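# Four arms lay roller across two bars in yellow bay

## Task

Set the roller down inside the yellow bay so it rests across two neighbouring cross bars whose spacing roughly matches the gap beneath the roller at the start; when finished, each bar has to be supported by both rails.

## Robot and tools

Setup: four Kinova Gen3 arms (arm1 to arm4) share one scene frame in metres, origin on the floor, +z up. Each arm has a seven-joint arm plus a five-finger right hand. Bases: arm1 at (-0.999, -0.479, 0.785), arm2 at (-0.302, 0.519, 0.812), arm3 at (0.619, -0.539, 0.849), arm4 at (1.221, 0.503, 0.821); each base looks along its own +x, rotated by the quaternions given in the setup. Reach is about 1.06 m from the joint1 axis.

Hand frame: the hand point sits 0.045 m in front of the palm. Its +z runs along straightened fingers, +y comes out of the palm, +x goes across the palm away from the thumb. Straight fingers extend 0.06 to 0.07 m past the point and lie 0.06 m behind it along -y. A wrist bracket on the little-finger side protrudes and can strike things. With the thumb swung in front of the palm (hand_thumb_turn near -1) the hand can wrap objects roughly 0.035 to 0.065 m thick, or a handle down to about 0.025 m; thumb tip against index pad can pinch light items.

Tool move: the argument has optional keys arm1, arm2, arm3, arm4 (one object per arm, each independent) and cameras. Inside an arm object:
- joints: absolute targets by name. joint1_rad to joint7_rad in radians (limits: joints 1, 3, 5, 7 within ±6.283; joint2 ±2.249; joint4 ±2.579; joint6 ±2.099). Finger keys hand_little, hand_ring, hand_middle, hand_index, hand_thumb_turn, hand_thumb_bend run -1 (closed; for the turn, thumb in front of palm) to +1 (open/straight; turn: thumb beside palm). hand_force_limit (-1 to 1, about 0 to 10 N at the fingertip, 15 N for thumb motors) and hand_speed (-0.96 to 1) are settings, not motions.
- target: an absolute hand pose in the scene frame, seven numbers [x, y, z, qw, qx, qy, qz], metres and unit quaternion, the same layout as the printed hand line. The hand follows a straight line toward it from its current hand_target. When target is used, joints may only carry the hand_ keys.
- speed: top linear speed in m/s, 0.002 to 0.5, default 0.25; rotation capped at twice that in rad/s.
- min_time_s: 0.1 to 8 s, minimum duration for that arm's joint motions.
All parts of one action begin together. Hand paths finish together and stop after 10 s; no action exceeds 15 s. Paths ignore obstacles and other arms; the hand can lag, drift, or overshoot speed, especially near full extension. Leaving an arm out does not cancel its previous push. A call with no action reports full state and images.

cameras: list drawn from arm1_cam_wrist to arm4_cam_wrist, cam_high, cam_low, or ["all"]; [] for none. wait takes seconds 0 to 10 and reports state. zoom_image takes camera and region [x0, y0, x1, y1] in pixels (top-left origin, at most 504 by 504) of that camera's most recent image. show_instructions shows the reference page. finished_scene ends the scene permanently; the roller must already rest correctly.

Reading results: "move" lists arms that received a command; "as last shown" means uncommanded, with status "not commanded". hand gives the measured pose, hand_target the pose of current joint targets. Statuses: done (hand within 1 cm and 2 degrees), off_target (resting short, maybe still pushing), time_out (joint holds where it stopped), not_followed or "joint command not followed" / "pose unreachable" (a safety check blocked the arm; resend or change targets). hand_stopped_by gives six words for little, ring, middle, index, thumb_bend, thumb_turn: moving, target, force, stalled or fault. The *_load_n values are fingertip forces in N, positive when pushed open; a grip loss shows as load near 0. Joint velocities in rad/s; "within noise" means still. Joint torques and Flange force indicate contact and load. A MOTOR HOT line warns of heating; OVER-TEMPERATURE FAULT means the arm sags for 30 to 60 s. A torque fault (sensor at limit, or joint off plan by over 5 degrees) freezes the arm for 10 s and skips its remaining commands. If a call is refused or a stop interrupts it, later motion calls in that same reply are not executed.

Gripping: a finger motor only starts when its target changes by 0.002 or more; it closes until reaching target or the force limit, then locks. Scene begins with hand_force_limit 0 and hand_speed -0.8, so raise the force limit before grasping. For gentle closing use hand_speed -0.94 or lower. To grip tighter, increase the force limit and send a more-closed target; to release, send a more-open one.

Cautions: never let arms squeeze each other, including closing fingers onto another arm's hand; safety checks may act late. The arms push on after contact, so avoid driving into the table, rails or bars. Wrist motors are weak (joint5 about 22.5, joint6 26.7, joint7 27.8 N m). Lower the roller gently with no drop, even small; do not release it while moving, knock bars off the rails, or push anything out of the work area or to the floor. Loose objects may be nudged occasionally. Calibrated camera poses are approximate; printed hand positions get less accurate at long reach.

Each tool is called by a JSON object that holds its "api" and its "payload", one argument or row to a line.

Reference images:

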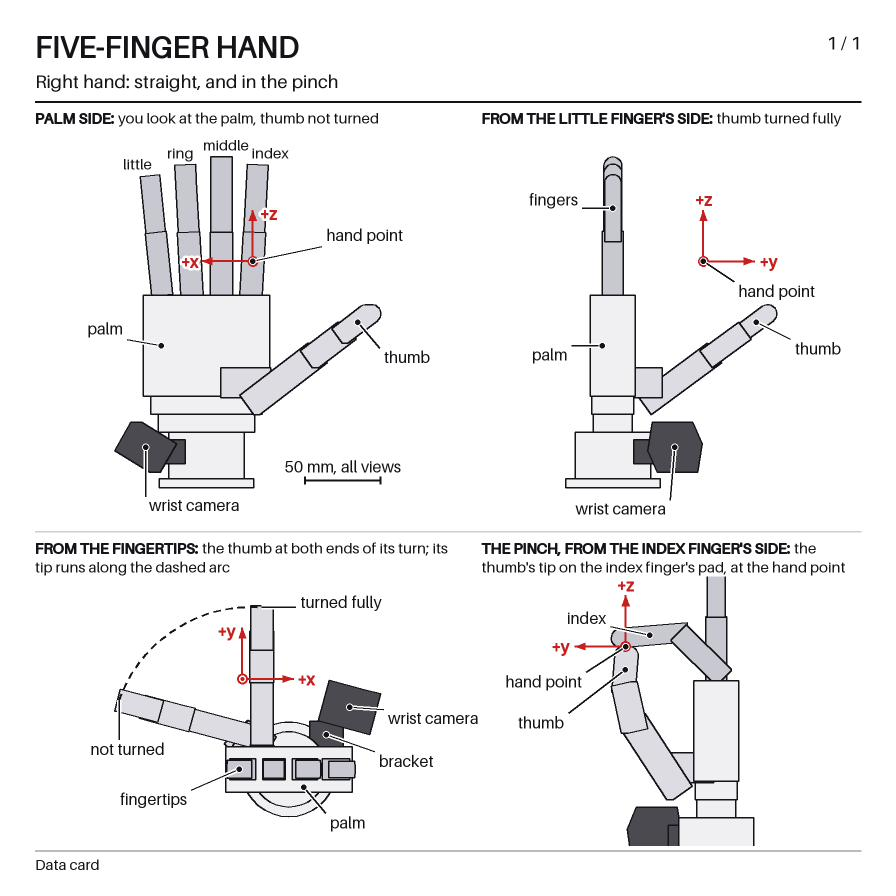

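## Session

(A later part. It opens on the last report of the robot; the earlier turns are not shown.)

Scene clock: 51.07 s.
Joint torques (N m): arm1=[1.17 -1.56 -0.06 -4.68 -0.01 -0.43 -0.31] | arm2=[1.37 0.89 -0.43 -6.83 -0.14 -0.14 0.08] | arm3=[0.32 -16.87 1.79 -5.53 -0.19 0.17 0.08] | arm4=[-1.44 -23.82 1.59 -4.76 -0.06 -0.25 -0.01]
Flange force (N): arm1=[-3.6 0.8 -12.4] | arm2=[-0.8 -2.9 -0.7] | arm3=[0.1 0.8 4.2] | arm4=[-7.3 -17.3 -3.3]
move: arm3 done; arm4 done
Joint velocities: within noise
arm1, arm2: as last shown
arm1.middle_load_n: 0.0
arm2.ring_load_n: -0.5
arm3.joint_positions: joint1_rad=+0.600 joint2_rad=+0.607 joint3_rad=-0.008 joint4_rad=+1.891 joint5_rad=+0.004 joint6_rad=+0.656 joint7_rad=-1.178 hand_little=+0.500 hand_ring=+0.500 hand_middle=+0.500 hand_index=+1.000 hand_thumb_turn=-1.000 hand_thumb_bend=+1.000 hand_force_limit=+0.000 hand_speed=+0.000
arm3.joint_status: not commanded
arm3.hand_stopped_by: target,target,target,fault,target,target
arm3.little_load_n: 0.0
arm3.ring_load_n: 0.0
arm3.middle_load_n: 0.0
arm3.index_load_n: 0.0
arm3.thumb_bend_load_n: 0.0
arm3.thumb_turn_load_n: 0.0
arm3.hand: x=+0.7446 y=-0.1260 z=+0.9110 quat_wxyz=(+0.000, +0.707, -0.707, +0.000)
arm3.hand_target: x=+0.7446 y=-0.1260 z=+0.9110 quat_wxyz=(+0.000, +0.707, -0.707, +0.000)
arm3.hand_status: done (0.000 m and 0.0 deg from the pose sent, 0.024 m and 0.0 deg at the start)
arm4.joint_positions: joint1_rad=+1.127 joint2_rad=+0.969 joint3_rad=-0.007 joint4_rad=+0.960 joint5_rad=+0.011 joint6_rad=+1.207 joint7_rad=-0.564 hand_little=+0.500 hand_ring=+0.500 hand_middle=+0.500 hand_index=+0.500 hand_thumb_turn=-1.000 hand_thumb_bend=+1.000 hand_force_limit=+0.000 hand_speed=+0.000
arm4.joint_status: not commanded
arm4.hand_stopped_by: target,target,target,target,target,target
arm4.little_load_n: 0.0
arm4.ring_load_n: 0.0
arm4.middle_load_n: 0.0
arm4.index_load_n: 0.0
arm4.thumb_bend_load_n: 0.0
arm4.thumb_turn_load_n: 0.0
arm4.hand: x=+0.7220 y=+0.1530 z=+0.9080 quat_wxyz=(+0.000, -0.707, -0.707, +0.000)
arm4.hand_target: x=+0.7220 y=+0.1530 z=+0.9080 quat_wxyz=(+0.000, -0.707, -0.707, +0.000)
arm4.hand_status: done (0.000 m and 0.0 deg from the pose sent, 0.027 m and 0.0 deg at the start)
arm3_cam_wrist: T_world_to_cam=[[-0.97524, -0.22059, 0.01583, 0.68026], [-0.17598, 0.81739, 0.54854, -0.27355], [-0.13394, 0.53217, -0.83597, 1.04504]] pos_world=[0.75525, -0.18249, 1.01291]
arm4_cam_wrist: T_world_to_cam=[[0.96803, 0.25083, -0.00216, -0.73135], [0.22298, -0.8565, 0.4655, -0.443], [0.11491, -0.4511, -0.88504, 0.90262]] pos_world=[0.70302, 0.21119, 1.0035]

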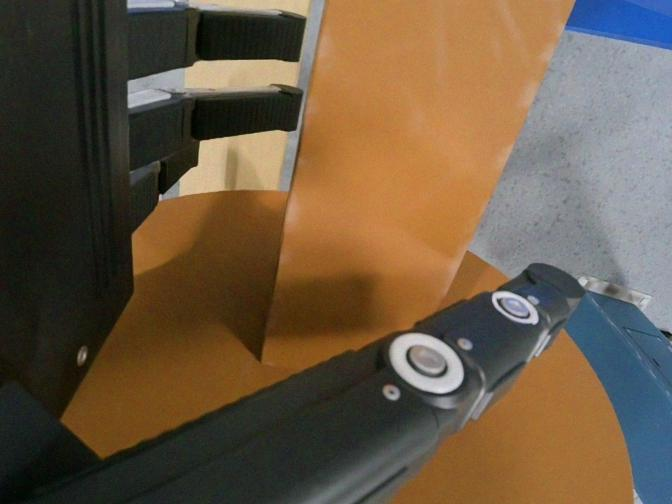

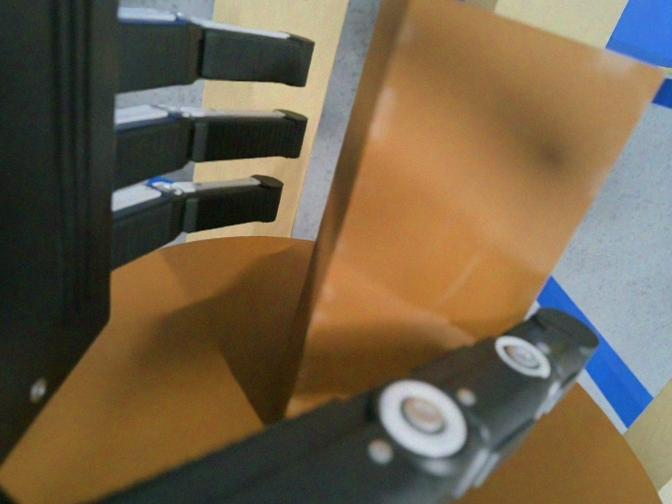

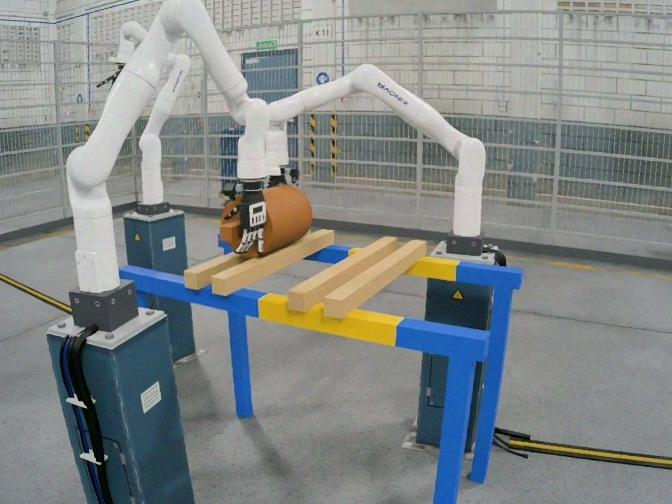

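{"api": "move", "payload": {
  "arm3": {"joints": {"hand_little": -0.3, "hand_ring": -0.3, "hand_middle": -0.3, "hand_thumb_bend": 0.0, "hand_speed": -0.94, "hand_force_limit": -0.4}},
  "arm4": {"joints": {"hand_little": -0.3, "hand_ring": -0.3, "hand_middle": -0.3, "hand_index": -0.3, "hand_thumb_bend": 0.0, "hand_speed": -0.94, "hand_force_limit": -0.4}},
  "cameras": ["arm3_cam_wrist", "arm4_cam_wrist", "cam_low"]
}}

{"api": "zoom_image", "payload": {
  "camera": "cam_low",
  "region": [190, 110, 330, 290]
}}

Scene clock: 55.83 s.
Joint torques (N m): arm1=[1.05 -1.55 0.02 -4.65 -0.08 -0.45 -0.37] | arm2=[1.4 0.99 -0.4 -6.75 -0.09 -0.22 0.09] | arm3=[0.35 -20.89 1.69 -7.42 -0.49 0.37 -0.06] | arm4=[-0.7 -27.3 2.27 -6.2 0.23 -0.16 -0.08]
Flange force (N): arm1=[-3.6 0.8 -12.6] | arm2=[-0.6 -2.8 -1.1] | arm3=[0.8 0.9 14.2] | arm4=[-8.5 -17.2 2.1]
move: arm3 off_target; arm4 off_target
Joint velocities: within noise
arm1.joint_positions: joint1_rad=-0.256 joint2_rad=-0.328 joint3_rad=-0.058 joint4_rad=+1.458 joint5_rad=-0.070 joint6_rad=+1.986 joint7_rad=-2.144 hand_little=+1.000 hand_ring=+1.000 hand_middle=+1.000 hand_index=+1.000 hand_thumb_turn=+1.000 hand_thumb_bend=+1.000 hand_force_limit=+0.000 hand_speed=-0.800
arm1.joint_status: not commanded
arm1.hand_stopped_by: target,target,target,target,target,target
arm1.little_load_n: 0.0
arm1.ring_load_n: 0.0
arm1.middle_load_n: 0.0
arm1.index_load_n: 0.0
arm1.thumb_bend_load_n: 0.0
arm1.thumb_turn_load_n: 0.0
arm1.hand: x=-1.0711 y=-0.2724 z=+1.2826 quat_wxyz=(+0.010, +0.552, -0.833, -0.017)
arm1.hand_target: x=-1.0711 y=-0.2724 z=+1.2826 quat_wxyz=(+0.010, +0.552, -0.833, -0.017)
arm1.hand_status: not commanded
arm2.joint_positions: joint1_rad=+0.344 joint2_rad=-0.414 joint3_rad=-0.124 joint4_rad=+1.417 joint5_rad=-0.016 joint6_rad=+1.950 joint7_rad=-1.893 hand_little=+1.000 hand_ring=+1.000 hand_middle=+1.000 hand_index=+1.000 hand_thumb_turn=+1.000 hand_thumb_bend=+1.000 hand_force_limit=+0.000 hand_speed=-0.800
arm2.joint_status: not commanded
arm2.hand_stopped_by: target,target,target,target,target,target
arm2.little_load_n: 0.0
arm2.ring_load_n: -0.5
arm2.middle_load_n: 0.0
arm2.index_load_n: 0.0
arm2.thumb_bend_load_n: 0.0
arm2.thumb_turn_load_n: 0.0
arm2.hand: x=-0.3315 y=+0.3162 z=+1.3420 quat_wxyz=(-0.051, -0.895, -0.435, +0.082)
arm2.hand_target: x=-0.3315 y=+0.3162 z=+1.3420 quat_wxyz=(-0.051, -0.895, -0.435, +0.082)
arm2.hand_status: not commanded
arm3.joint_positions: joint1_rad=+0.600 joint2_rad=+0.607 joint3_rad=-0.008 joint4_rad=+1.891 joint5_rad=+0.004 joint6_rad=+0.656 joint7_rad=-1.178 hand_little=+0.072 hand_ring=+0.078 hand_middle=+0.072 hand_index=+1.000 hand_thumb_turn=-1.000 hand_thumb_bend=+0.692 hand_force_limit=-0.400 hand_speed=-0.940
arm3.joint_status: hand_little off_target (ended at +0.072, target -0.300); hand_ring off_target (ended at +0.078, target -0.300); hand_middle off_target (ended at +0.072, target -0.300); hand_thumb_bend off_target (ended at +0.692, target +0.000); the others done
arm3.hand_stopped_by: force,force,force,fault,force,target
arm3.little_load_n: 4.5
arm3.ring_load_n: 4.0
arm3.middle_load_n: 5.0
arm3.index_load_n: 0.0
arm3.thumb_bend_load_n: 4.5
arm3.thumb_turn_load_n: 0.0
arm3.hand: x=+0.7446 y=-0.1260 z=+0.9110 quat_wxyz=(+0.000, +0.707, -0.707, +0.000)
arm3.hand_target: x=+0.7446 y=-0.1260 z=+0.9110 quat_wxyz=(+0.000, +0.707, -0.707, +0.000)
arm3.hand_status: not commanded
arm4.joint_positions: joint1_rad=+1.127 joint2_rad=+0.969 joint3_rad=-0.007 joint4_rad=+0.961 joint5_rad=+0.011 joint6_rad=+1.207 joint7_rad=-0.564 hand_little=-0.063 hand_ring=-0.052 hand_middle=-0.046 hand_index=-0.041 hand_thumb_turn=-1.000 hand_thumb_bend=+0.876 hand_force_limit=-0.400 hand_speed=-0.940
arm4.joint_status: hand_little off_target (ended at -0.063, target -0.300); hand_ring off_target (ended at -0.052, target -0.300); hand_middle off_target (ended at -0.046, target -0.300); hand_index off_target (ended at -0.041, target -0.300); hand_thumb_bend off_target (ended at +0.876, target +0.000); the others done
arm4.hand_stopped_by: force,force,force,force,force,target
arm4.little_load_n: 3.0
arm4.ring_load_n: 2.5
arm4.middle_load_n: 3.0
arm4.index_load_n: 2.5
arm4.thumb_bend_load_n: 5.5
arm4.thumb_turn_load_n: -1.0
arm4.hand: x=+0.7220 y=+0.1530 z=+0.9080 quat_wxyz=(+0.000, -0.707, -0.707, +0.000)
arm4.hand_target: x=+0.7220 y=+0.1530 z=+0.9080 quat_wxyz=(+0.000, -0.707, -0.707, +0.000)
arm4.hand_status: not commanded
arm3_cam_wrist: T_world_to_cam=[[-0.97524, -0.22059, 0.01583, 0.68026], [-0.17598, 0.81739, 0.54854, -0.27355], [-0.13394, 0.53217, -0.83597, 1.04504]] pos_world=[0.75525, -0.18249, 1.01291]
arm4_cam_wrist: T_world_to_cam=[[0.96803, 0.25083, -0.00213, -0.73138], [0.22296, -0.85654, 0.46543, -0.44291], [0.11492, -0.45102, -0.88508, 0.90264]] pos_world=[0.70302, 0.21119, 1.0035]

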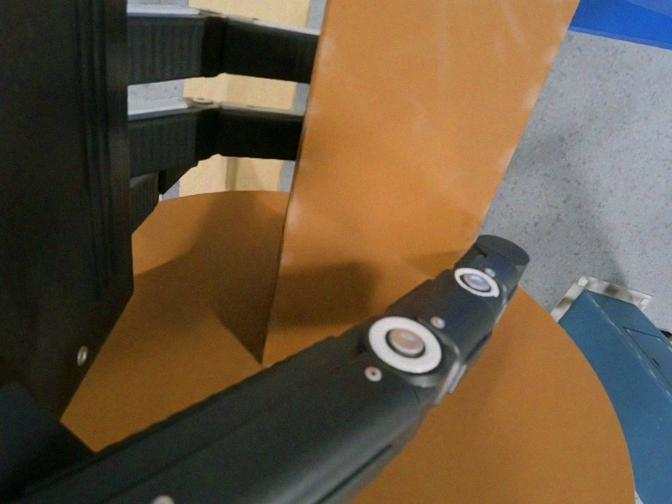

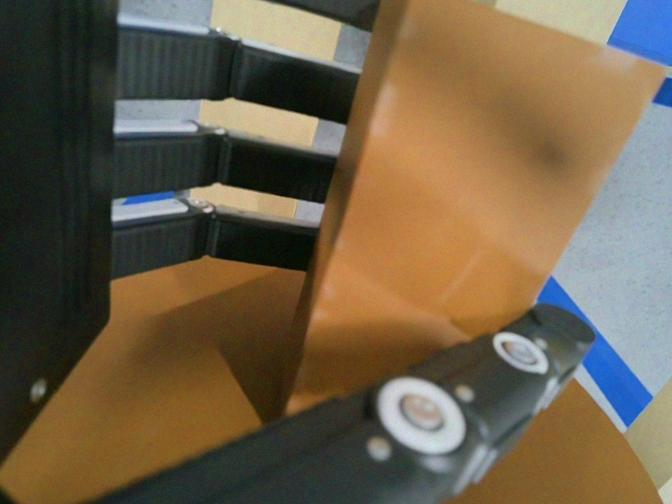

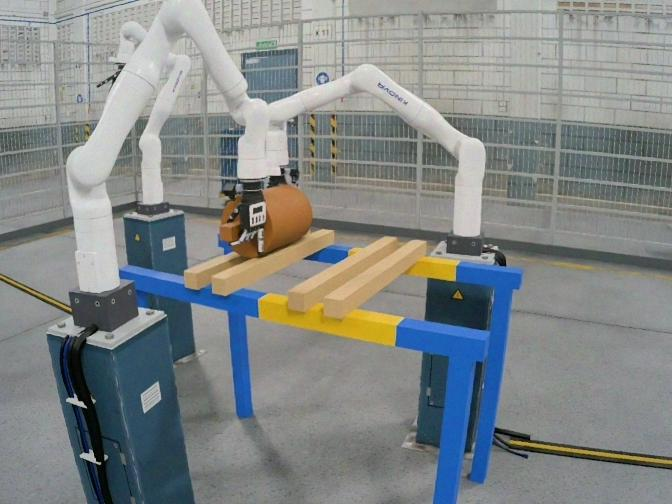

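Scaled by 2.800 from the camera's image (finer frame: 960x720).

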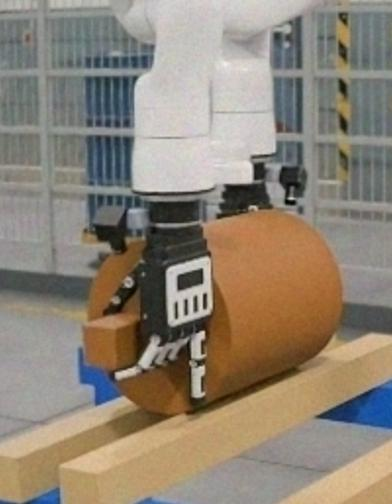

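{"api": "move", "payload": {
  "arm3": {"joints": {"hand_little": -0.35, "hand_ring": -0.35, "hand_middle": -0.35, "hand_thumb_bend": -0.1, "hand_force_limit": 0.2}},
  "arm4": {"joints": {"hand_little": -0.35, "hand_ring": -0.35, "hand_middle": -0.35, "hand_index": -0.35, "hand_thumb_bend": -0.1, "hand_force_limit": 0.2}}
}}

{"api": "move", "payload": {
  "arm3": {"target": [0.7446, -0.126, 0.919, 0, 0.7071, -0.7071, 0], "speed": 0.02},
  "arm4": {"target": [0.722, 0.153, 0.916, 0, 0.7071, 0.7071, 0], "speed": 0.02},
  "cameras": ["arm3_cam_wrist", "arm4_cam_wrist", "cam_low"]
}}

{"api": "zoom_image", "payload": {
  "camera": "cam_low",
  "region": [190, 150, 360, 290]
}}

Scene clock: 57.07 s.
Joint torques (N m): arm1=[1.11 -1.51 0.03 -4.59 -0.09 -0.44 -0.35] | arm2=[1.39 0.94 -0.37 -6.72 -0.13 -0.21 0.07] | arm3=[0.64 -22.34 1.96 -8.1 -0.48 0.38 -0.18] | arm4=[-0.9 -31.92 1.97 -8.41 -0.1 -0.25 -0.21]
Flange force (N): arm1=[-3.6 0.9 -12.8] | arm2=[-0.8 -2.7 -1.3] | arm3=[0.7 1.3 17.6] | arm4=[-8.0 -17.3 9.2]
move: arm3 off_target; arm4 off_target
Joint velocities: within noise
arm1, arm2: as last shown
arm2.ring_load_n: 0.0
arm3.joint_positions: joint1_rad=+0.600 joint2_rad=+0.607 joint3_rad=-0.008 joint4_rad=+1.891 joint5_rad=+0.004 joint6_rad=+0.656 joint7_rad=-1.178 hand_little=+0.062 hand_ring=+0.063 hand_middle=+0.063 hand_index=+1.000 hand_thumb_turn=-1.000 hand_thumb_bend=+0.654 hand_force_limit=+0.200 hand_speed=-0.940
arm3.joint_status: hand_little off_target (ended at +0.062, target -0.350); hand_ring off_target (ended at +0.063, target -0.350); hand_middle off_target (ended at +0.063, target -0.350); hand_thumb_bend off_target (ended at +0.654, target -0.100); the others done
arm3.hand_stopped_by: force,force,force,fault,force,target
arm3.little_load_n: 7.5
arm3.ring_load_n: 7.5
arm3.middle_load_n: 7.0
arm3.index_load_n: 0.0
arm3.thumb_bend_load_n: 9.0
arm3.thumb_turn_load_n: 0.0
arm3.hand: x=+0.7446 y=-0.1260 z=+0.9110 quat_wxyz=(+0.000, +0.707, -0.707, +0.000)
arm3.hand_target: x=+0.7446 y=-0.1260 z=+0.9110 quat_wxyz=(+0.000, +0.707, -0.707, +0.000)
arm3.hand_status: not commanded
arm4.joint_positions: joint1_rad=+1.127 joint2_rad=+0.969 joint3_rad=-0.007 joint4_rad=+0.960 joint5_rad=+0.011 joint6_rad=+1.207 joint7_rad=-0.564 hand_little=-0.112 hand_ring=-0.095 hand_middle=-0.073 hand_index=-0.078 hand_thumb_turn=-1.000 hand_thumb_bend=+0.863 hand_force_limit=+0.200 hand_speed=-0.940
arm4.joint_status: hand_little off_target (ended at -0.112, target -0.350); hand_ring off_target (ended at -0.095, target -0.350); hand_middle off_target (ended at -0.073, target -0.350); hand_index off_target (ended at -0.078, target -0.350); hand_thumb_bend off_target (ended at +0.863, target -0.100); the others done
arm4.hand_stopped_by: force,force,force,force,force,target
arm4.little_load_n: 6.5
arm4.ring_load_n: 6.0
arm4.middle_load_n: 3.5
arm4.index_load_n: 5.5
arm4.thumb_bend_load_n: 9.5
arm4.thumb_turn_load_n: -0.5
arm4.hand: x=+0.7220 y=+0.1530 z=+0.9080 quat_wxyz=(+0.000, -0.707, -0.707, +0.000)
arm4.hand_target: x=+0.7220 y=+0.1530 z=+0.9080 quat_wxyz=(+0.000, -0.707, -0.707, +0.000)
arm4.hand_status: not commanded
pictures: none

Scene clock: 58.03 s.
Joint torques (N m): arm1=[1.08 -1.55 0.01 -4.69 -0.07 -0.46 -0.31] | arm2=[1.37 0.96 -0.43 -6.83 -0.14 -0.22 0.1] | arm3=[1.07 -22.99 2.4 -9.17 -0.41 0.02 -0.2] | arm4=[-1.03 -32.76 1.86 -8.86 -0.29 -0.24 -0.46]
Flange force (N): arm1=[-3.5 0.9 -12.5] | arm2=[-0.6 -2.9 -0.9] | arm3=[1.2 2.7 18.8] | arm4=[-7.6 -17.8 10.3]
move: arm3 done; arm4 done
Joint velocities: within noise
arm1, arm2: as last shown
arm3.joint_positions: joint1_rad=+0.600 joint2_rad=+0.591 joint3_rad=-0.008 joint4_rad=+1.884 joint5_rad=+0.004 joint6_rad=+0.679 joint7_rad=-1.178 hand_little=+0.062 hand_ring=+0.063 hand_middle=+0.063 hand_index=+1.000 hand_thumb_turn=-1.000 hand_thumb_bend=+0.654 hand_force_limit=+0.200 hand_speed=-0.940
arm3.joint_status: not commanded
arm3.hand_stopped_by: force,force,force,fault,force,target
arm3.little_load_n: 7.0
arm3.ring_load_n: 7.5
arm3.middle_load_n: 7.5
arm3.index_load_n: 0.0
arm3.thumb_bend_load_n: 9.0
arm3.thumb_turn_load_n: 0.0
arm3.hand: x=+0.7446 y=-0.1260 z=+0.9190 quat_wxyz=(+0.000, +0.707, -0.707, +0.000)
arm3.hand_target: x=+0.7446 y=-0.1260 z=+0.9190 quat_wxyz=(+0.000, +0.707, -0.707, +0.000)
arm3.hand_status: done (0.000 m and 0.0 deg from the pose sent, 0.008 m and 0.0 deg at the start)
arm4.joint_positions: joint1_rad=+1.127 joint2_rad=+0.961 joint3_rad=-0.007 joint4_rad=+0.951 joint5_rad=+0.011 joint6_rad=+1.224 joint7_rad=-0.564 hand_little=-0.112 hand_ring=-0.094 hand_middle=-0.073 hand_index=-0.078 hand_thumb_turn=-1.000 hand_thumb_bend=+0.863 hand_force_limit=+0.200 hand_speed=-0.940
arm4.joint_status: not commanded
arm4.hand_stopped_by: force,force,force,force,force,target
arm4.little_load_n: 7.5
arm4.ring_load_n: 6.5
arm4.middle_load_n: 3.5
arm4.index_load_n: 4.5
arm4.thumb_bend_load_n: 10.0
arm4.thumb_turn_load_n: -1.5
arm4.hand: x=+0.7220 y=+0.1530 z=+0.9160 quat_wxyz=(+0.000, -0.707, -0.707, +0.000)
arm4.hand_target: x=+0.7220 y=+0.1530 z=+0.9160 quat_wxyz=(+0.000, -0.707, -0.707, +0.000)
arm4.hand_status: done (0.000 m and 0.0 deg from the pose sent, 0.008 m and 0.0 deg at the start)
arm3_cam_wrist: T_world_to_cam=[[-0.97524, -0.22059, 0.01583, 0.68013], [-0.17598, 0.81739, 0.54854, -0.27794], [-0.13394, 0.53217, -0.83597, 1.05172]] pos_world=[0.75525, -0.18249, 1.02091]
arm4_cam_wrist: T_world_to_cam=[[0.96803, 0.25083, -0.00216, -0.73133], [0.22297, -0.85648, 0.46555, -0.44677], [0.11492, -0.45114, -0.88502, 0.90968]] pos_world=[0.70302, 0.21119, 1.0115]

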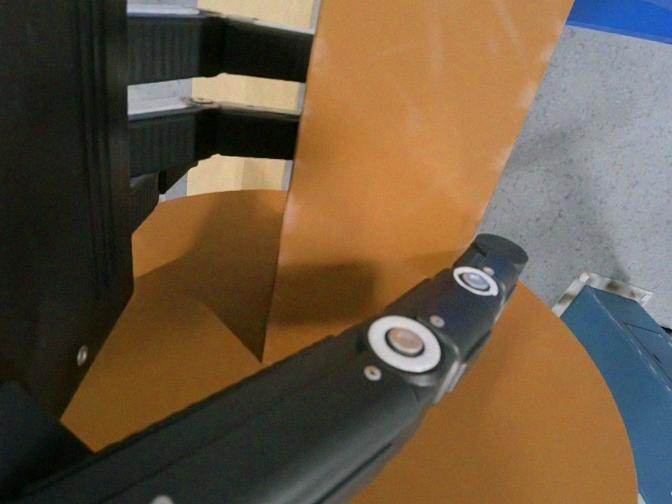

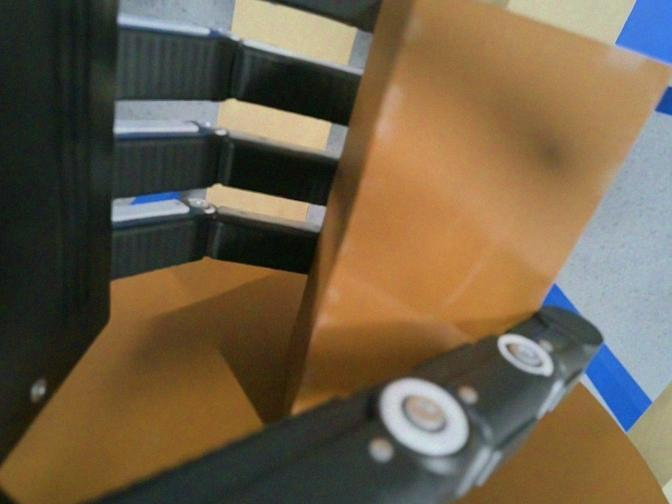

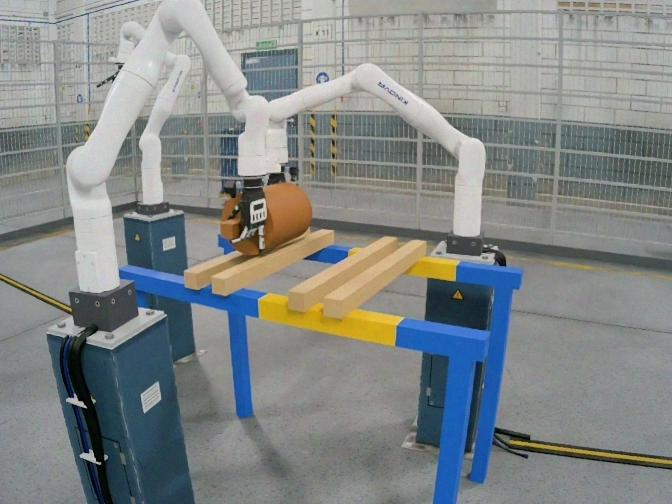

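Scaled by 2.965 from the camera's image (finer frame: 960x720).

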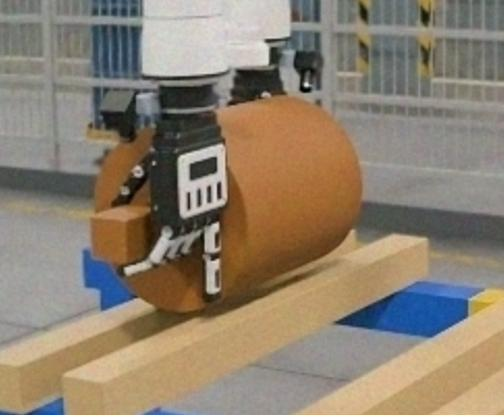

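{"api": "move", "payload": {
  "arm3": {"target": [0.7446, -0.126, 0.97, 0, 0.7071, -0.7071, 0], "speed": 0.06},
  "arm4": {"target": [0.722, 0.153, 0.967, 0, 0.7071, 0.7071, 0], "speed": 0.06},
  "cameras": ["cam_low"]
}}

{"api": "zoom_image", "payload": {
  "camera": "cam_low",
  "region": [190, 110, 360, 290]
}}

Scene clock: 59.77 s.
Joint torques (N m): arm1=[1.04 -1.61 0 -4.72 -0.13 -0.44 -0.33] | arm2=[1.36 0.9 -0.44 -6.73 -0.19 -0.22 0.06] | arm3=[1.19 -22.09 2.57 -10.18 -0.25 0.2 -0.21] | arm4=[-0.69 -32.37 2.18 -9.05 -0.05 -0.12 -0.44]
Flange force (N): arm1=[-3.7 0.9 -12.4] | arm2=[-0.9 -3.0 -1.3] | arm3=[0.3 2.8 18.6] | arm4=[-9.0 -19.0 8.2]
move: arm3 done; arm4 done
Joint velocities: within noise
arm1, arm2: as last shown
arm3.joint_positions: joint1_rad=+0.600 joint2_rad=+0.499 joint3_rad=-0.007 joint4_rad=+1.831 joint5_rad=+0.002 joint6_rad=+0.824 joint7_rad=-1.176 hand_little=+0.062 hand_ring=+0.063 hand_middle=+0.063 hand_index=+1.000 hand_thumb_turn=-1.000 hand_thumb_bend=+0.654 hand_force_limit=+0.200 hand_speed=-0.940
arm3.joint_status: not commanded
arm3.hand_stopped_by: force,force,force,fault,force,target
arm3.little_load_n: 7.5
arm3.ring_load_n: 7.5
arm3.middle_load_n: 7.5
arm3.index_load_n: 0.0
arm3.thumb_bend_load_n: 9.0
arm3.thumb_turn_load_n: 0.0
arm3.hand: x=+0.7446 y=-0.1260 z=+0.9700 quat_wxyz=(+0.000, +0.707, -0.707, +0.000)
arm3.hand_target: x=+0.7446 y=-0.1260 z=+0.9700 quat_wxyz=(+0.000, +0.707, -0.707, +0.000)
arm3.hand_status: done (0.000 m and 0.0 deg from the pose sent, 0.051 m and 0.0 deg at the start)
arm4.joint_positions: joint1_rad=+1.126 joint2_rad=+0.917 joint3_rad=-0.005 joint4_rad=+0.874 joint5_rad=+0.008 joint6_rad=+1.345 joint7_rad=-0.563 hand_little=-0.112 hand_ring=-0.094 hand_middle=-0.073 hand_index=-0.078 hand_thumb_turn=-1.000 hand_thumb_bend=+0.863 hand_force_limit=+0.200 hand_speed=-0.940
arm4.joint_status: not commanded
arm4.hand_stopped_by: force,force,force,force,force,target
arm4.little_load_n: 7.5
arm4.ring_load_n: 6.5
arm4.middle_load_n: 4.0
arm4.index_load_n: 4.5
arm4.thumb_bend_load_n: 10.0
arm4.thumb_turn_load_n: -1.5
arm4.hand: x=+0.7220 y=+0.1530 z=+0.9671 quat_wxyz=(+0.000, -0.707, -0.707, +0.000)
arm4.hand_target: x=+0.7220 y=+0.1530 z=+0.9670 quat_wxyz=(+0.000, -0.707, -0.707, +0.000)
arm4.hand_status: done (0.000 m and 0.0 deg from the pose sent, 0.051 m and 0.0 deg at the start)

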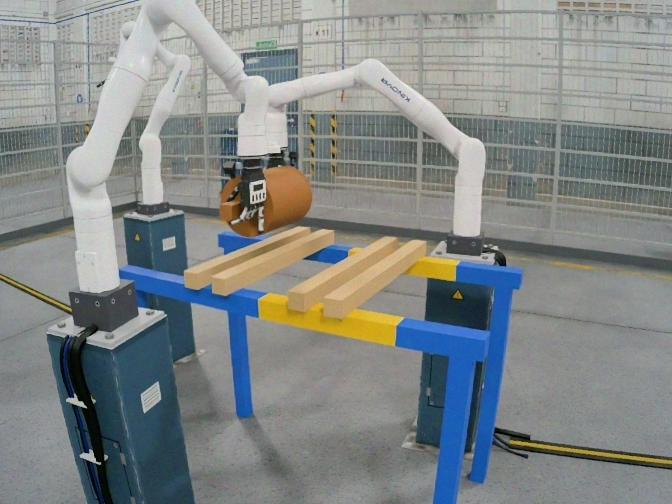

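Scaled by 2.800 from the camera's image (finer frame: 960x720).

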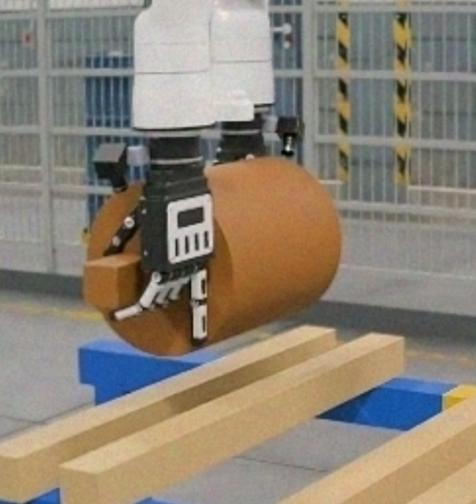

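{"api": "move", "payload": {
  "arm3": {"target": [1.0666, -0.126, 0.97, 0, 0.7071, -0.7071, 0], "speed": 0.12},
  "arm4": {"target": [1.044, 0.153, 0.967, 0, 0.7071, 0.7071, 0], "speed": 0.12},
  "cameras": ["arm3_cam_wrist", "arm4_cam_wrist", "cam_low", "cam_high"]
}}

{"api": "zoom_image", "payload": {
  "camera": "cam_low",
  "region": [260, 110, 470, 340]
}}

{"api": "zoom_image", "payload": {
  "camera": "cam_high",
  "region": [240, 190, 400, 330]
}}

Scene clock: 63.23 s.
Joint torques (N m): arm1=[1.05 -1.52 -0.02 -4.69 -0.06 -0.38 -0.34] | arm2=[1.38 0.91 -0.43 -6.76 -0.14 -0.19 0.08] | arm3=[1.66 -32.58 3.43 -12 0.45 0.71 -0.1] | arm4=[-0.25 -19.02 2.23 -6.16 -0.18 0.31 -0.3]
Flange force (N): arm1=[-3.6 0.8 -12.2] | arm2=[-0.8 -2.9 -1.1] | arm3=[-1.5 2.3 17.0] | arm4=[-7.9 -6.3 10.2]
move: arm3 done; arm4 done
Joint velocities: within noise
arm1, arm2: as last shown
arm1.little_load_n: 0.5
arm3.joint_positions: joint1_rad=+1.073 joint2_rad=+0.944 joint3_rad=+0.023 joint4_rad=+0.937 joint5_rad=-0.015 joint6_rad=+1.272 joint7_rad=-0.677 hand_little=+0.062 hand_ring=+0.063 hand_middle=+0.063 hand_index=+1.000 hand_thumb_turn=-1.000 hand_thumb_bend=+0.654 hand_force_limit=+0.200 hand_speed=-0.940
arm3.joint_status: not commanded
arm3.hand_stopped_by: force,force,force,fault,force,target
arm3.little_load_n: 8.5
arm3.ring_load_n: 7.5
arm3.middle_load_n: 6.5
arm3.index_load_n: 0.0
arm3.thumb_bend_load_n: 10.0
arm3.thumb_turn_load_n: -1.5
arm3.hand: x=+1.0666 y=-0.1260 z=+0.9700 quat_wxyz=(+0.000, +0.707, -0.707, +0.000)
arm3.hand_target: x=+1.0666 y=-0.1260 z=+0.9700 quat_wxyz=(+0.000, +0.707, -0.707, +0.000)
arm3.hand_status: done (0.000 m and 0.0 deg from the pose sent, 0.322 m and 0.0 deg at the start)
arm4.joint_positions: joint1_rad=+0.725 joint2_rad=+0.384 joint3_rad=-0.056 joint4_rad=+1.899 joint5_rad=+0.036 joint6_rad=+0.857 joint7_rad=-1.034 hand_little=-0.112 hand_ring=-0.094 hand_middle=-0.073 hand_index=-0.078 hand_thumb_turn=-1.000 hand_thumb_bend=+0.863 hand_force_limit=+0.200 hand_speed=-0.940
arm4.joint_status: not commanded
arm4.hand_stopped_by: force,force,force,force,force,target
arm4.little_load_n: 6.0
arm4.ring_load_n: 5.5
arm4.middle_load_n: 4.0
arm4.index_load_n: 6.0
arm4.thumb_bend_load_n: 9.5
arm4.thumb_turn_load_n: 0.0
arm4.hand: x=+1.0440 y=+0.1530 z=+0.9670 quat_wxyz=(+0.000, -0.707, -0.707, +0.000)
arm4.hand_target: x=+1.0440 y=+0.1530 z=+0.9670 quat_wxyz=(+0.000, -0.707, -0.707, +0.000)
arm4.hand_status: done (0.000 m and 0.0 deg from the pose sent, 0.322 m and 0.0 deg at the start)
pictures: arm3_cam_wrist, arm4_cam_wrist, cam_high, cam_low
arm3_cam_wrist: T_world_to_cam=[[-0.97524, -0.22059, 0.01583, 0.99335], [-0.17598, 0.81739, 0.54854, -0.24924], [-0.13394, 0.53217, -0.83597, 1.13749]] pos_world=[1.07725, -0.18249, 1.07191]
arm4_cam_wrist: T_world_to_cam=[[0.96803, 0.25083, -0.00216, -1.04293], [0.22298, -0.8565, 0.4655, -0.54226], [0.11491, -0.4511, -0.88504, 0.91784]] pos_world=[1.02502, 0.21119, 1.0625]

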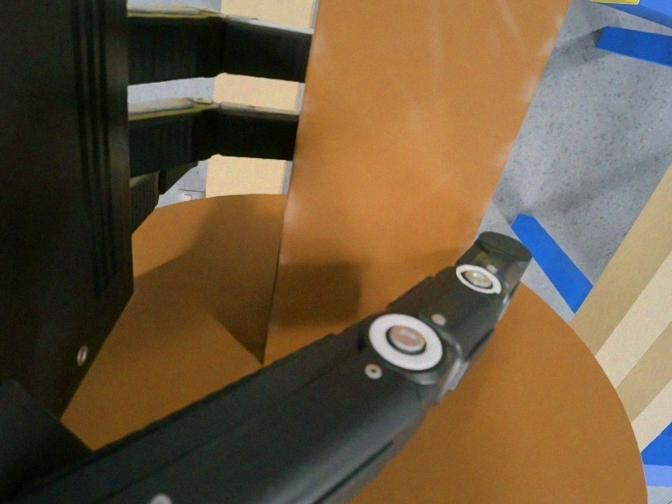

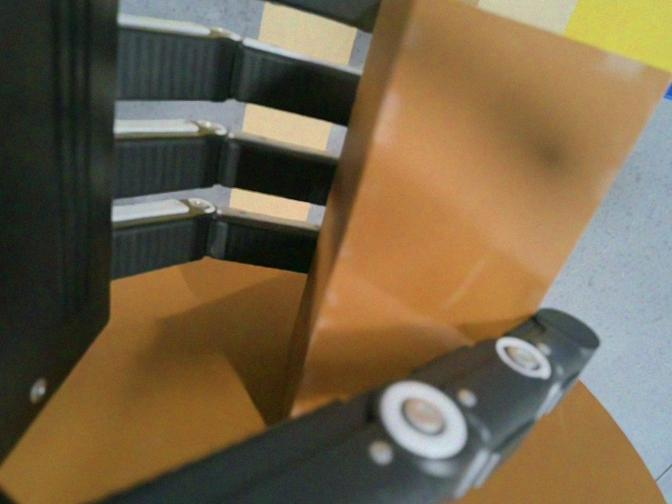

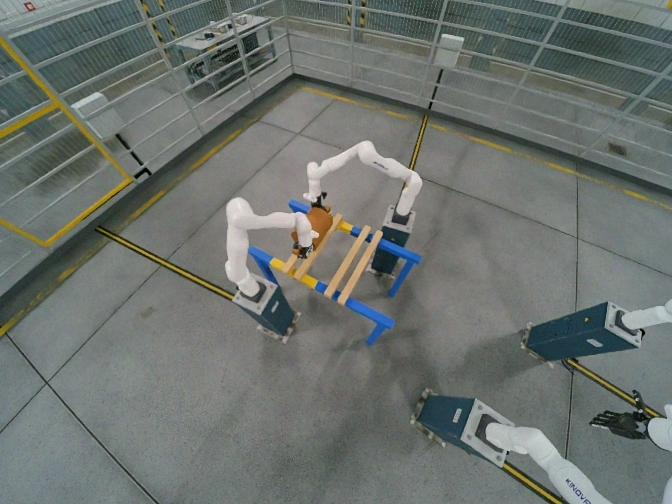

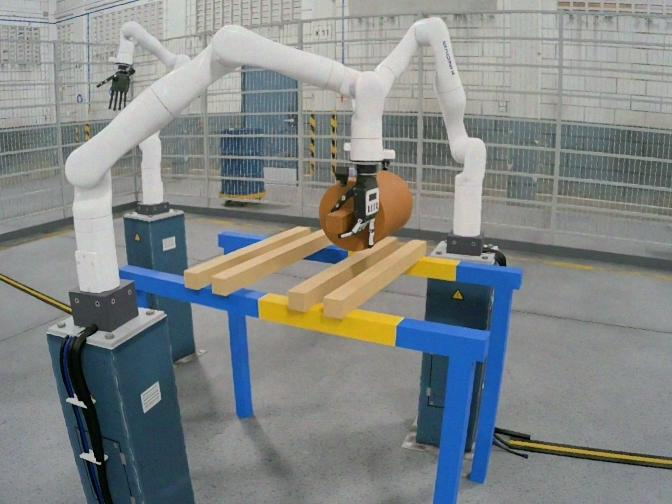

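Scaled by 2.191 from the camera's image (finer frame: 960x720).

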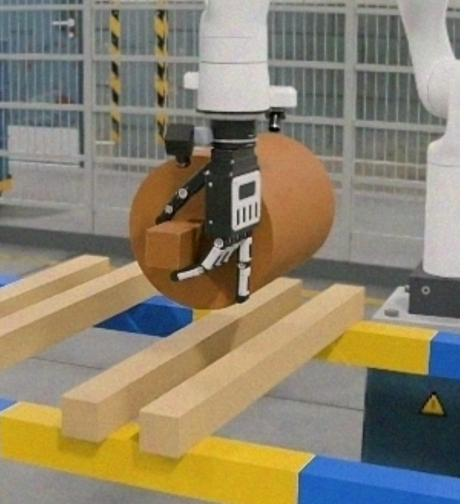

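Scaled by 3.150 from the camera's image (finer frame: 960x720).

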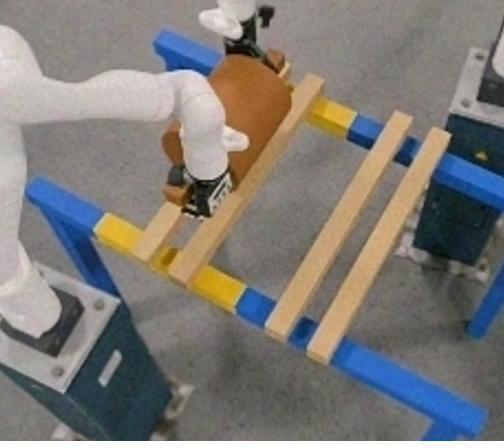

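{"api": "zoom_image", "payload": {
  "camera": "arm3_cam_wrist",
  "region": [130, 0, 350, 220]
}}

{"api": "zoom_image", "payload": {
  "camera": "arm4_cam_wrist",
  "region": [180, 0, 400, 250]
}}

Scaled by 2.291 from the camera's image (finer frame: 960x720).

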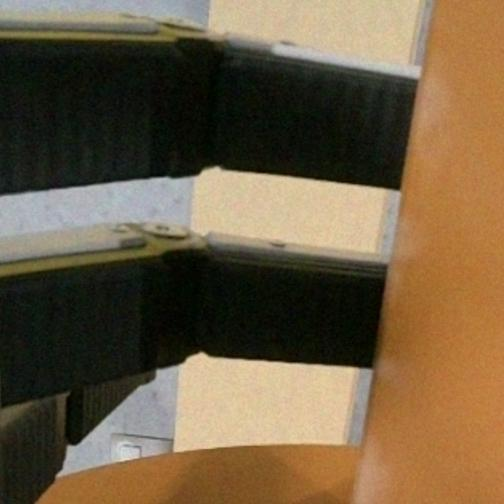

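Scaled by 2.016 from the camera's image (finer frame: 960x720).

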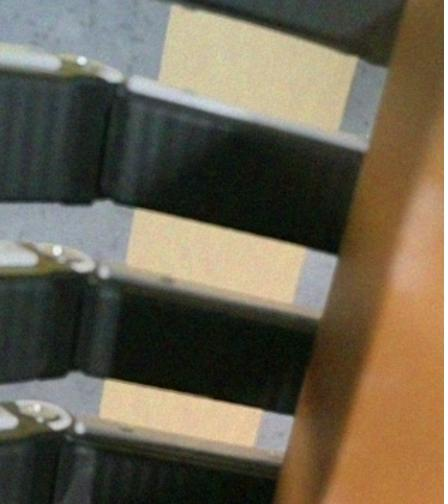

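{"api": "move", "payload": {
  "arm3": {"target": [1.0701, -0.126, 0.93, 0, 0.7071, -0.7071, 0], "speed": 0.05},
  "arm4": {"target": [1.0475, 0.153, 0.927, 0, 0.7071, 0.7071, 0], "speed": 0.05}
}}

{"api": "move", "payload": {
  "arm3": {"target": [1.0701, -0.126, 0.917, 0, 0.7071, -0.7071, 0], "speed": 0.02},
  "arm4": {"target": [1.0475, 0.153, 0.914, 0, 0.7071, 0.7071, 0], "speed": 0.02},
  "cameras": ["arm3_cam_wrist", "arm4_cam_wrist", "cam_low", "cam_high"]
}}

{"api": "zoom_image", "payload": {
  "camera": "cam_low",
  "region": [280, 150, 450, 320]
}}

{"api": "zoom_image", "payload": {
  "camera": "arm3_cam_wrist",
  "region": [130, 0, 350, 220]
}}

{"api": "zoom_image", "payload": {
  "camera": "arm4_cam_wrist",
  "region": [180, 0, 400, 250]
}}

Scene clock: 66.17 s.
Joint torques (N m): arm1=[1.17 -1.63 0.01 -4.74 -0.11 -0.41 -0.34] | arm2=[1.44 0.93 -0.38 -6.83 -0.13 -0.23 0.11] | arm3=[1.51 -32.98 3.35 -11.65 0.31 0.76 -0.05] | arm4=[-0.4 -19.38 2.06 -5.07 -0.23 0.31 -0.27]
Flange force (N): arm1=[-3.7 0.9 -12.2] | arm2=[-0.6 -2.7 -1.0] | arm3=[-1.5 2.1 17.2] | arm4=[-7.5 -6.9 10.9]
move: arm3 done; arm4 done
Joint velocities: within noise
arm1, arm2: as last shown
arm1.little_load_n: 0.0
arm3.joint_positions: joint1_rad=+1.077 joint2_rad=+0.990 joint3_rad=+0.021 joint4_rad=+0.972 joint5_rad=-0.015 joint6_rad=+1.191 joint7_rad=-0.674 hand_little=+0.062 hand_ring=+0.063 hand_middle=+0.063 hand_index=+1.000 hand_thumb_turn=-1.000 hand_thumb_bend=+0.654 hand_force_limit=+0.200 hand_speed=-0.940
arm3.joint_status: not commanded
arm3.hand_stopped_by: force,force,force,fault,force,target
arm3.little_load_n: 8.5
arm3.ring_load_n: 7.5
arm3.middle_load_n: 6.5
arm3.index_load_n: 0.0
arm3.thumb_bend_load_n: 10.5
arm3.thumb_turn_load_n: -1.5
arm3.hand: x=+1.0701 y=-0.1260 z=+0.9300 quat_wxyz=(+0.000, +0.707, -0.707, +0.000)
arm3.hand_target: x=+1.0701 y=-0.1260 z=+0.9300 quat_wxyz=(+0.000, +0.707, -0.707, +0.000)
arm3.hand_status: done (0.000 m and 0.0 deg from the pose sent, 0.040 m and 0.0 deg at the start)
arm4.joint_positions: joint1_rad=+0.716 joint2_rad=+0.451 joint3_rad=-0.054 joint4_rad=+1.958 joint5_rad=+0.045 joint6_rad=+0.730 joint7_rad=-1.049 hand_little=-0.112 hand_ring=-0.094 hand_middle=-0.073 hand_index=-0.078 hand_thumb_turn=-1.000 hand_thumb_bend=+0.863 hand_force_limit=+0.200 hand_speed=-0.940
arm4.joint_status: not commanded
arm4.hand_stopped_by: force,force,force,force,force,target
arm4.little_load_n: 6.0
arm4.ring_load_n: 5.5
arm4.middle_load_n: 4.0
arm4.index_load_n: 6.0
arm4.thumb_bend_load_n: 9.5
arm4.thumb_turn_load_n: 0.0
arm4.hand: x=+1.0475 y=+0.1530 z=+0.9270 quat_wxyz=(+0.000, -0.707, -0.707, +0.000)
arm4.hand_target: x=+1.0475 y=+0.1530 z=+0.9270 quat_wxyz=(+0.000, -0.707, -0.707, +0.000)
arm4.hand_status: done (0.000 m and 0.0 deg from the pose sent, 0.040 m and 0.0 deg at the start)
pictures: none

Scene clock: 67.30 s.
Joint torques (N m): arm1=[1.07 -1.59 -0.06 -4.68 -0.04 -0.43 -0.25] | arm2=[1.39 0.86 -0.53 -6.83 -0.15 -0.19 0.07] | arm3=[1.44 -33.01 3.38 -11.47 0.31 0.74 -0.06] | arm4=[-0.45 -19.58 2.01 -4.68 -0.24 0.29 -0.23]
Flange force (N): arm1=[-3.6 1.0 -12.5] | arm2=[-0.9 -3.3 -0.9] | arm3=[-1.4 1.9 17.0] | arm4=[-7.5 -7.1 11.2]
move: arm3 done; arm4 done
Joint velocities: within noise
arm1, arm2: as last shown
arm2.thumb_bend_load_n: -0.5
arm3.joint_positions: joint1_rad=+1.078 joint2_rad=+1.005 joint3_rad=+0.020 joint4_rad=+0.985 joint5_rad=-0.014 joint6_rad=+1.164 joint7_rad=-0.674 hand_little=+0.062 hand_ring=+0.063 hand_middle=+0.063 hand_index=+1.000 hand_thumb_turn=-1.000 hand_thumb_bend=+0.654 hand_force_limit=+0.200 hand_speed=-0.940
arm3.joint_status: not commanded
arm3.hand_stopped_by: force,force,force,fault,force,target
arm3.little_load_n: 8.5
arm3.ring_load_n: 7.5
arm3.middle_load_n: 6.5
arm3.index_load_n: 0.0
arm3.thumb_bend_load_n: 10.0
arm3.thumb_turn_load_n: -1.0
arm3.hand: x=+1.0701 y=-0.1260 z=+0.9170 quat_wxyz=(+0.000, +0.707, -0.707, +0.000)
arm3.hand_target: x=+1.0701 y=-0.1260 z=+0.9170 quat_wxyz=(+0.000, +0.707, -0.707, +0.000)
arm3.hand_status: done (0.000 m and 0.0 deg from the pose sent, 0.013 m and 0.0 deg at the start)
arm4.joint_positions: joint1_rad=+0.715 joint2_rad=+0.477 joint3_rad=-0.053 joint4_rad=+1.973 joint5_rad=+0.048 joint6_rad=+0.690 joint7_rad=-1.052 hand_little=-0.112 hand_ring=-0.094 hand_middle=-0.073 hand_index=-0.078 hand_thumb_turn=-1.000 hand_thumb_bend=+0.863 hand_force_limit=+0.200 hand_speed=-0.940
arm4.joint_status: not commanded
arm4.hand_stopped_by: force,force,force,force,force,target
arm4.little_load_n: 6.0
arm4.ring_load_n: 5.5
arm4.middle_load_n: 4.0
arm4.index_load_n: 6.0
arm4.thumb_bend_load_n: 9.0
arm4.thumb_turn_load_n: 0.0
arm4.hand: x=+1.0475 y=+0.1530 z=+0.9140 quat_wxyz=(+0.000, -0.707, -0.707, +0.000)
arm4.hand_target: x=+1.0475 y=+0.1530 z=+0.9140 quat_wxyz=(+0.000, -0.707, -0.707, +0.000)
arm4.hand_status: done (0.000 m and 0.0 deg from the pose sent, 0.013 m and 0.0 deg at the start)
pictures: arm3_cam_wrist, arm4_cam_wrist, cam_high, cam_low
arm3_cam_wrist: T_world_to_cam=[[-0.97524, -0.22059, 0.01582, 0.99761], [-0.17599, 0.81742, 0.5485, -0.2195], [-0.13393, 0.53213, -0.836, 1.09366]] pos_world=[1.08075, -0.18249, 1.01891]
arm4_cam_wrist: T_world_to_cam=[[0.96803, 0.25081, -0.00215, -1.04644], [0.22295, -0.8565, 0.4655, -0.51835], [0.11491, -0.4511, -0.88504, 0.87053]] pos_world=[1.02852, 0.21119, 1.0095]

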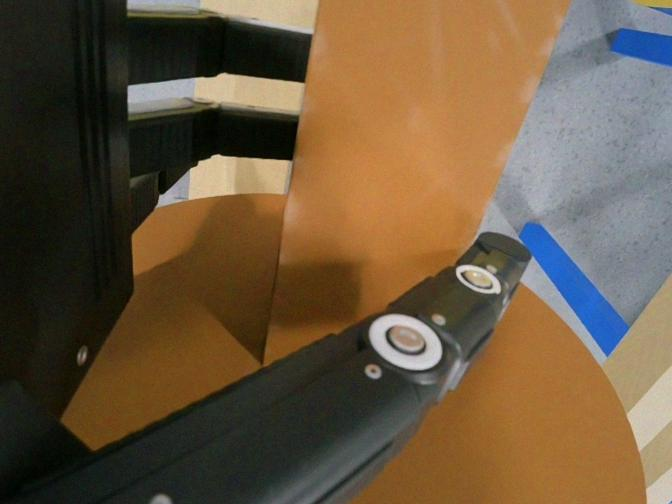

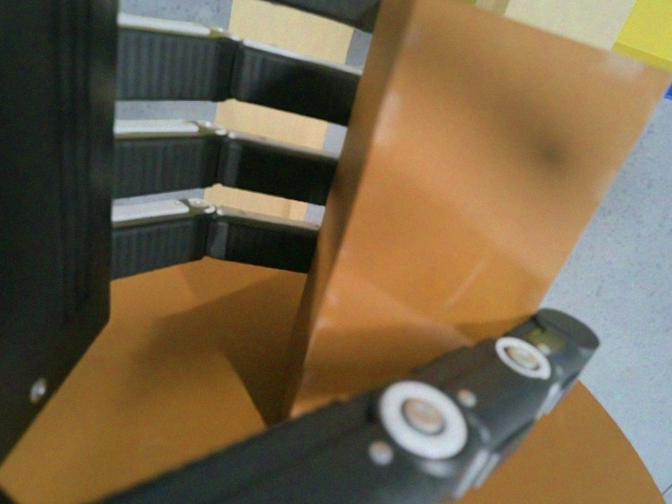

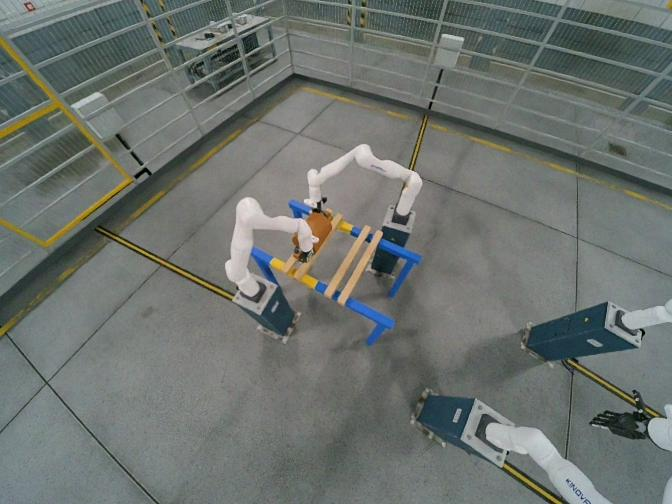

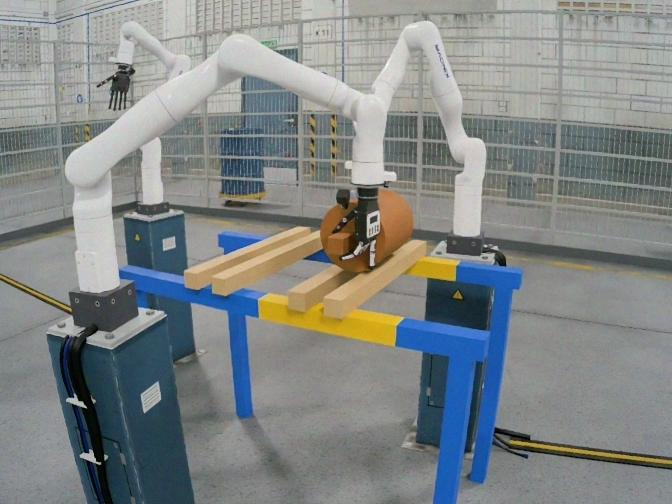

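Scaled by 2.965 from the camera's image (finer frame: 960x720).

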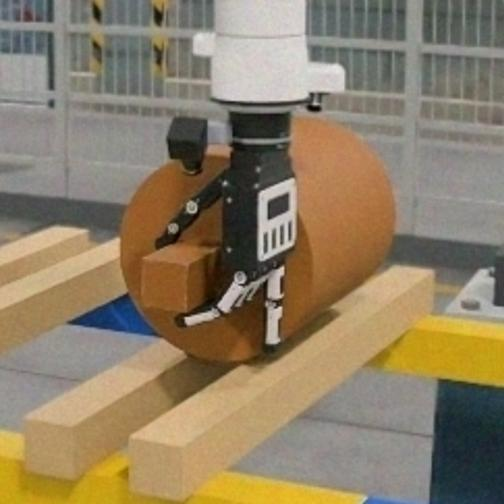

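Scaled by 2.291 from the camera's image (finer frame: 960x720).

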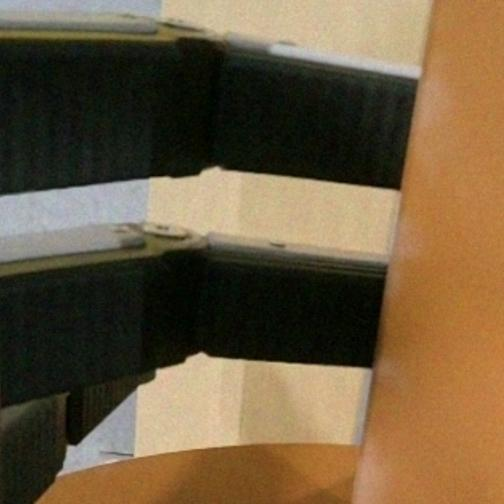

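Scaled by 2.016 from the camera's image (finer frame: 960x720).

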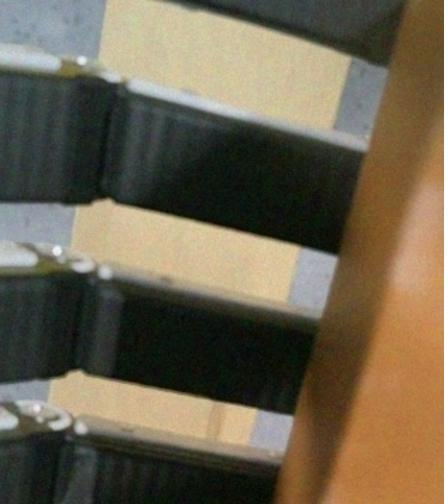

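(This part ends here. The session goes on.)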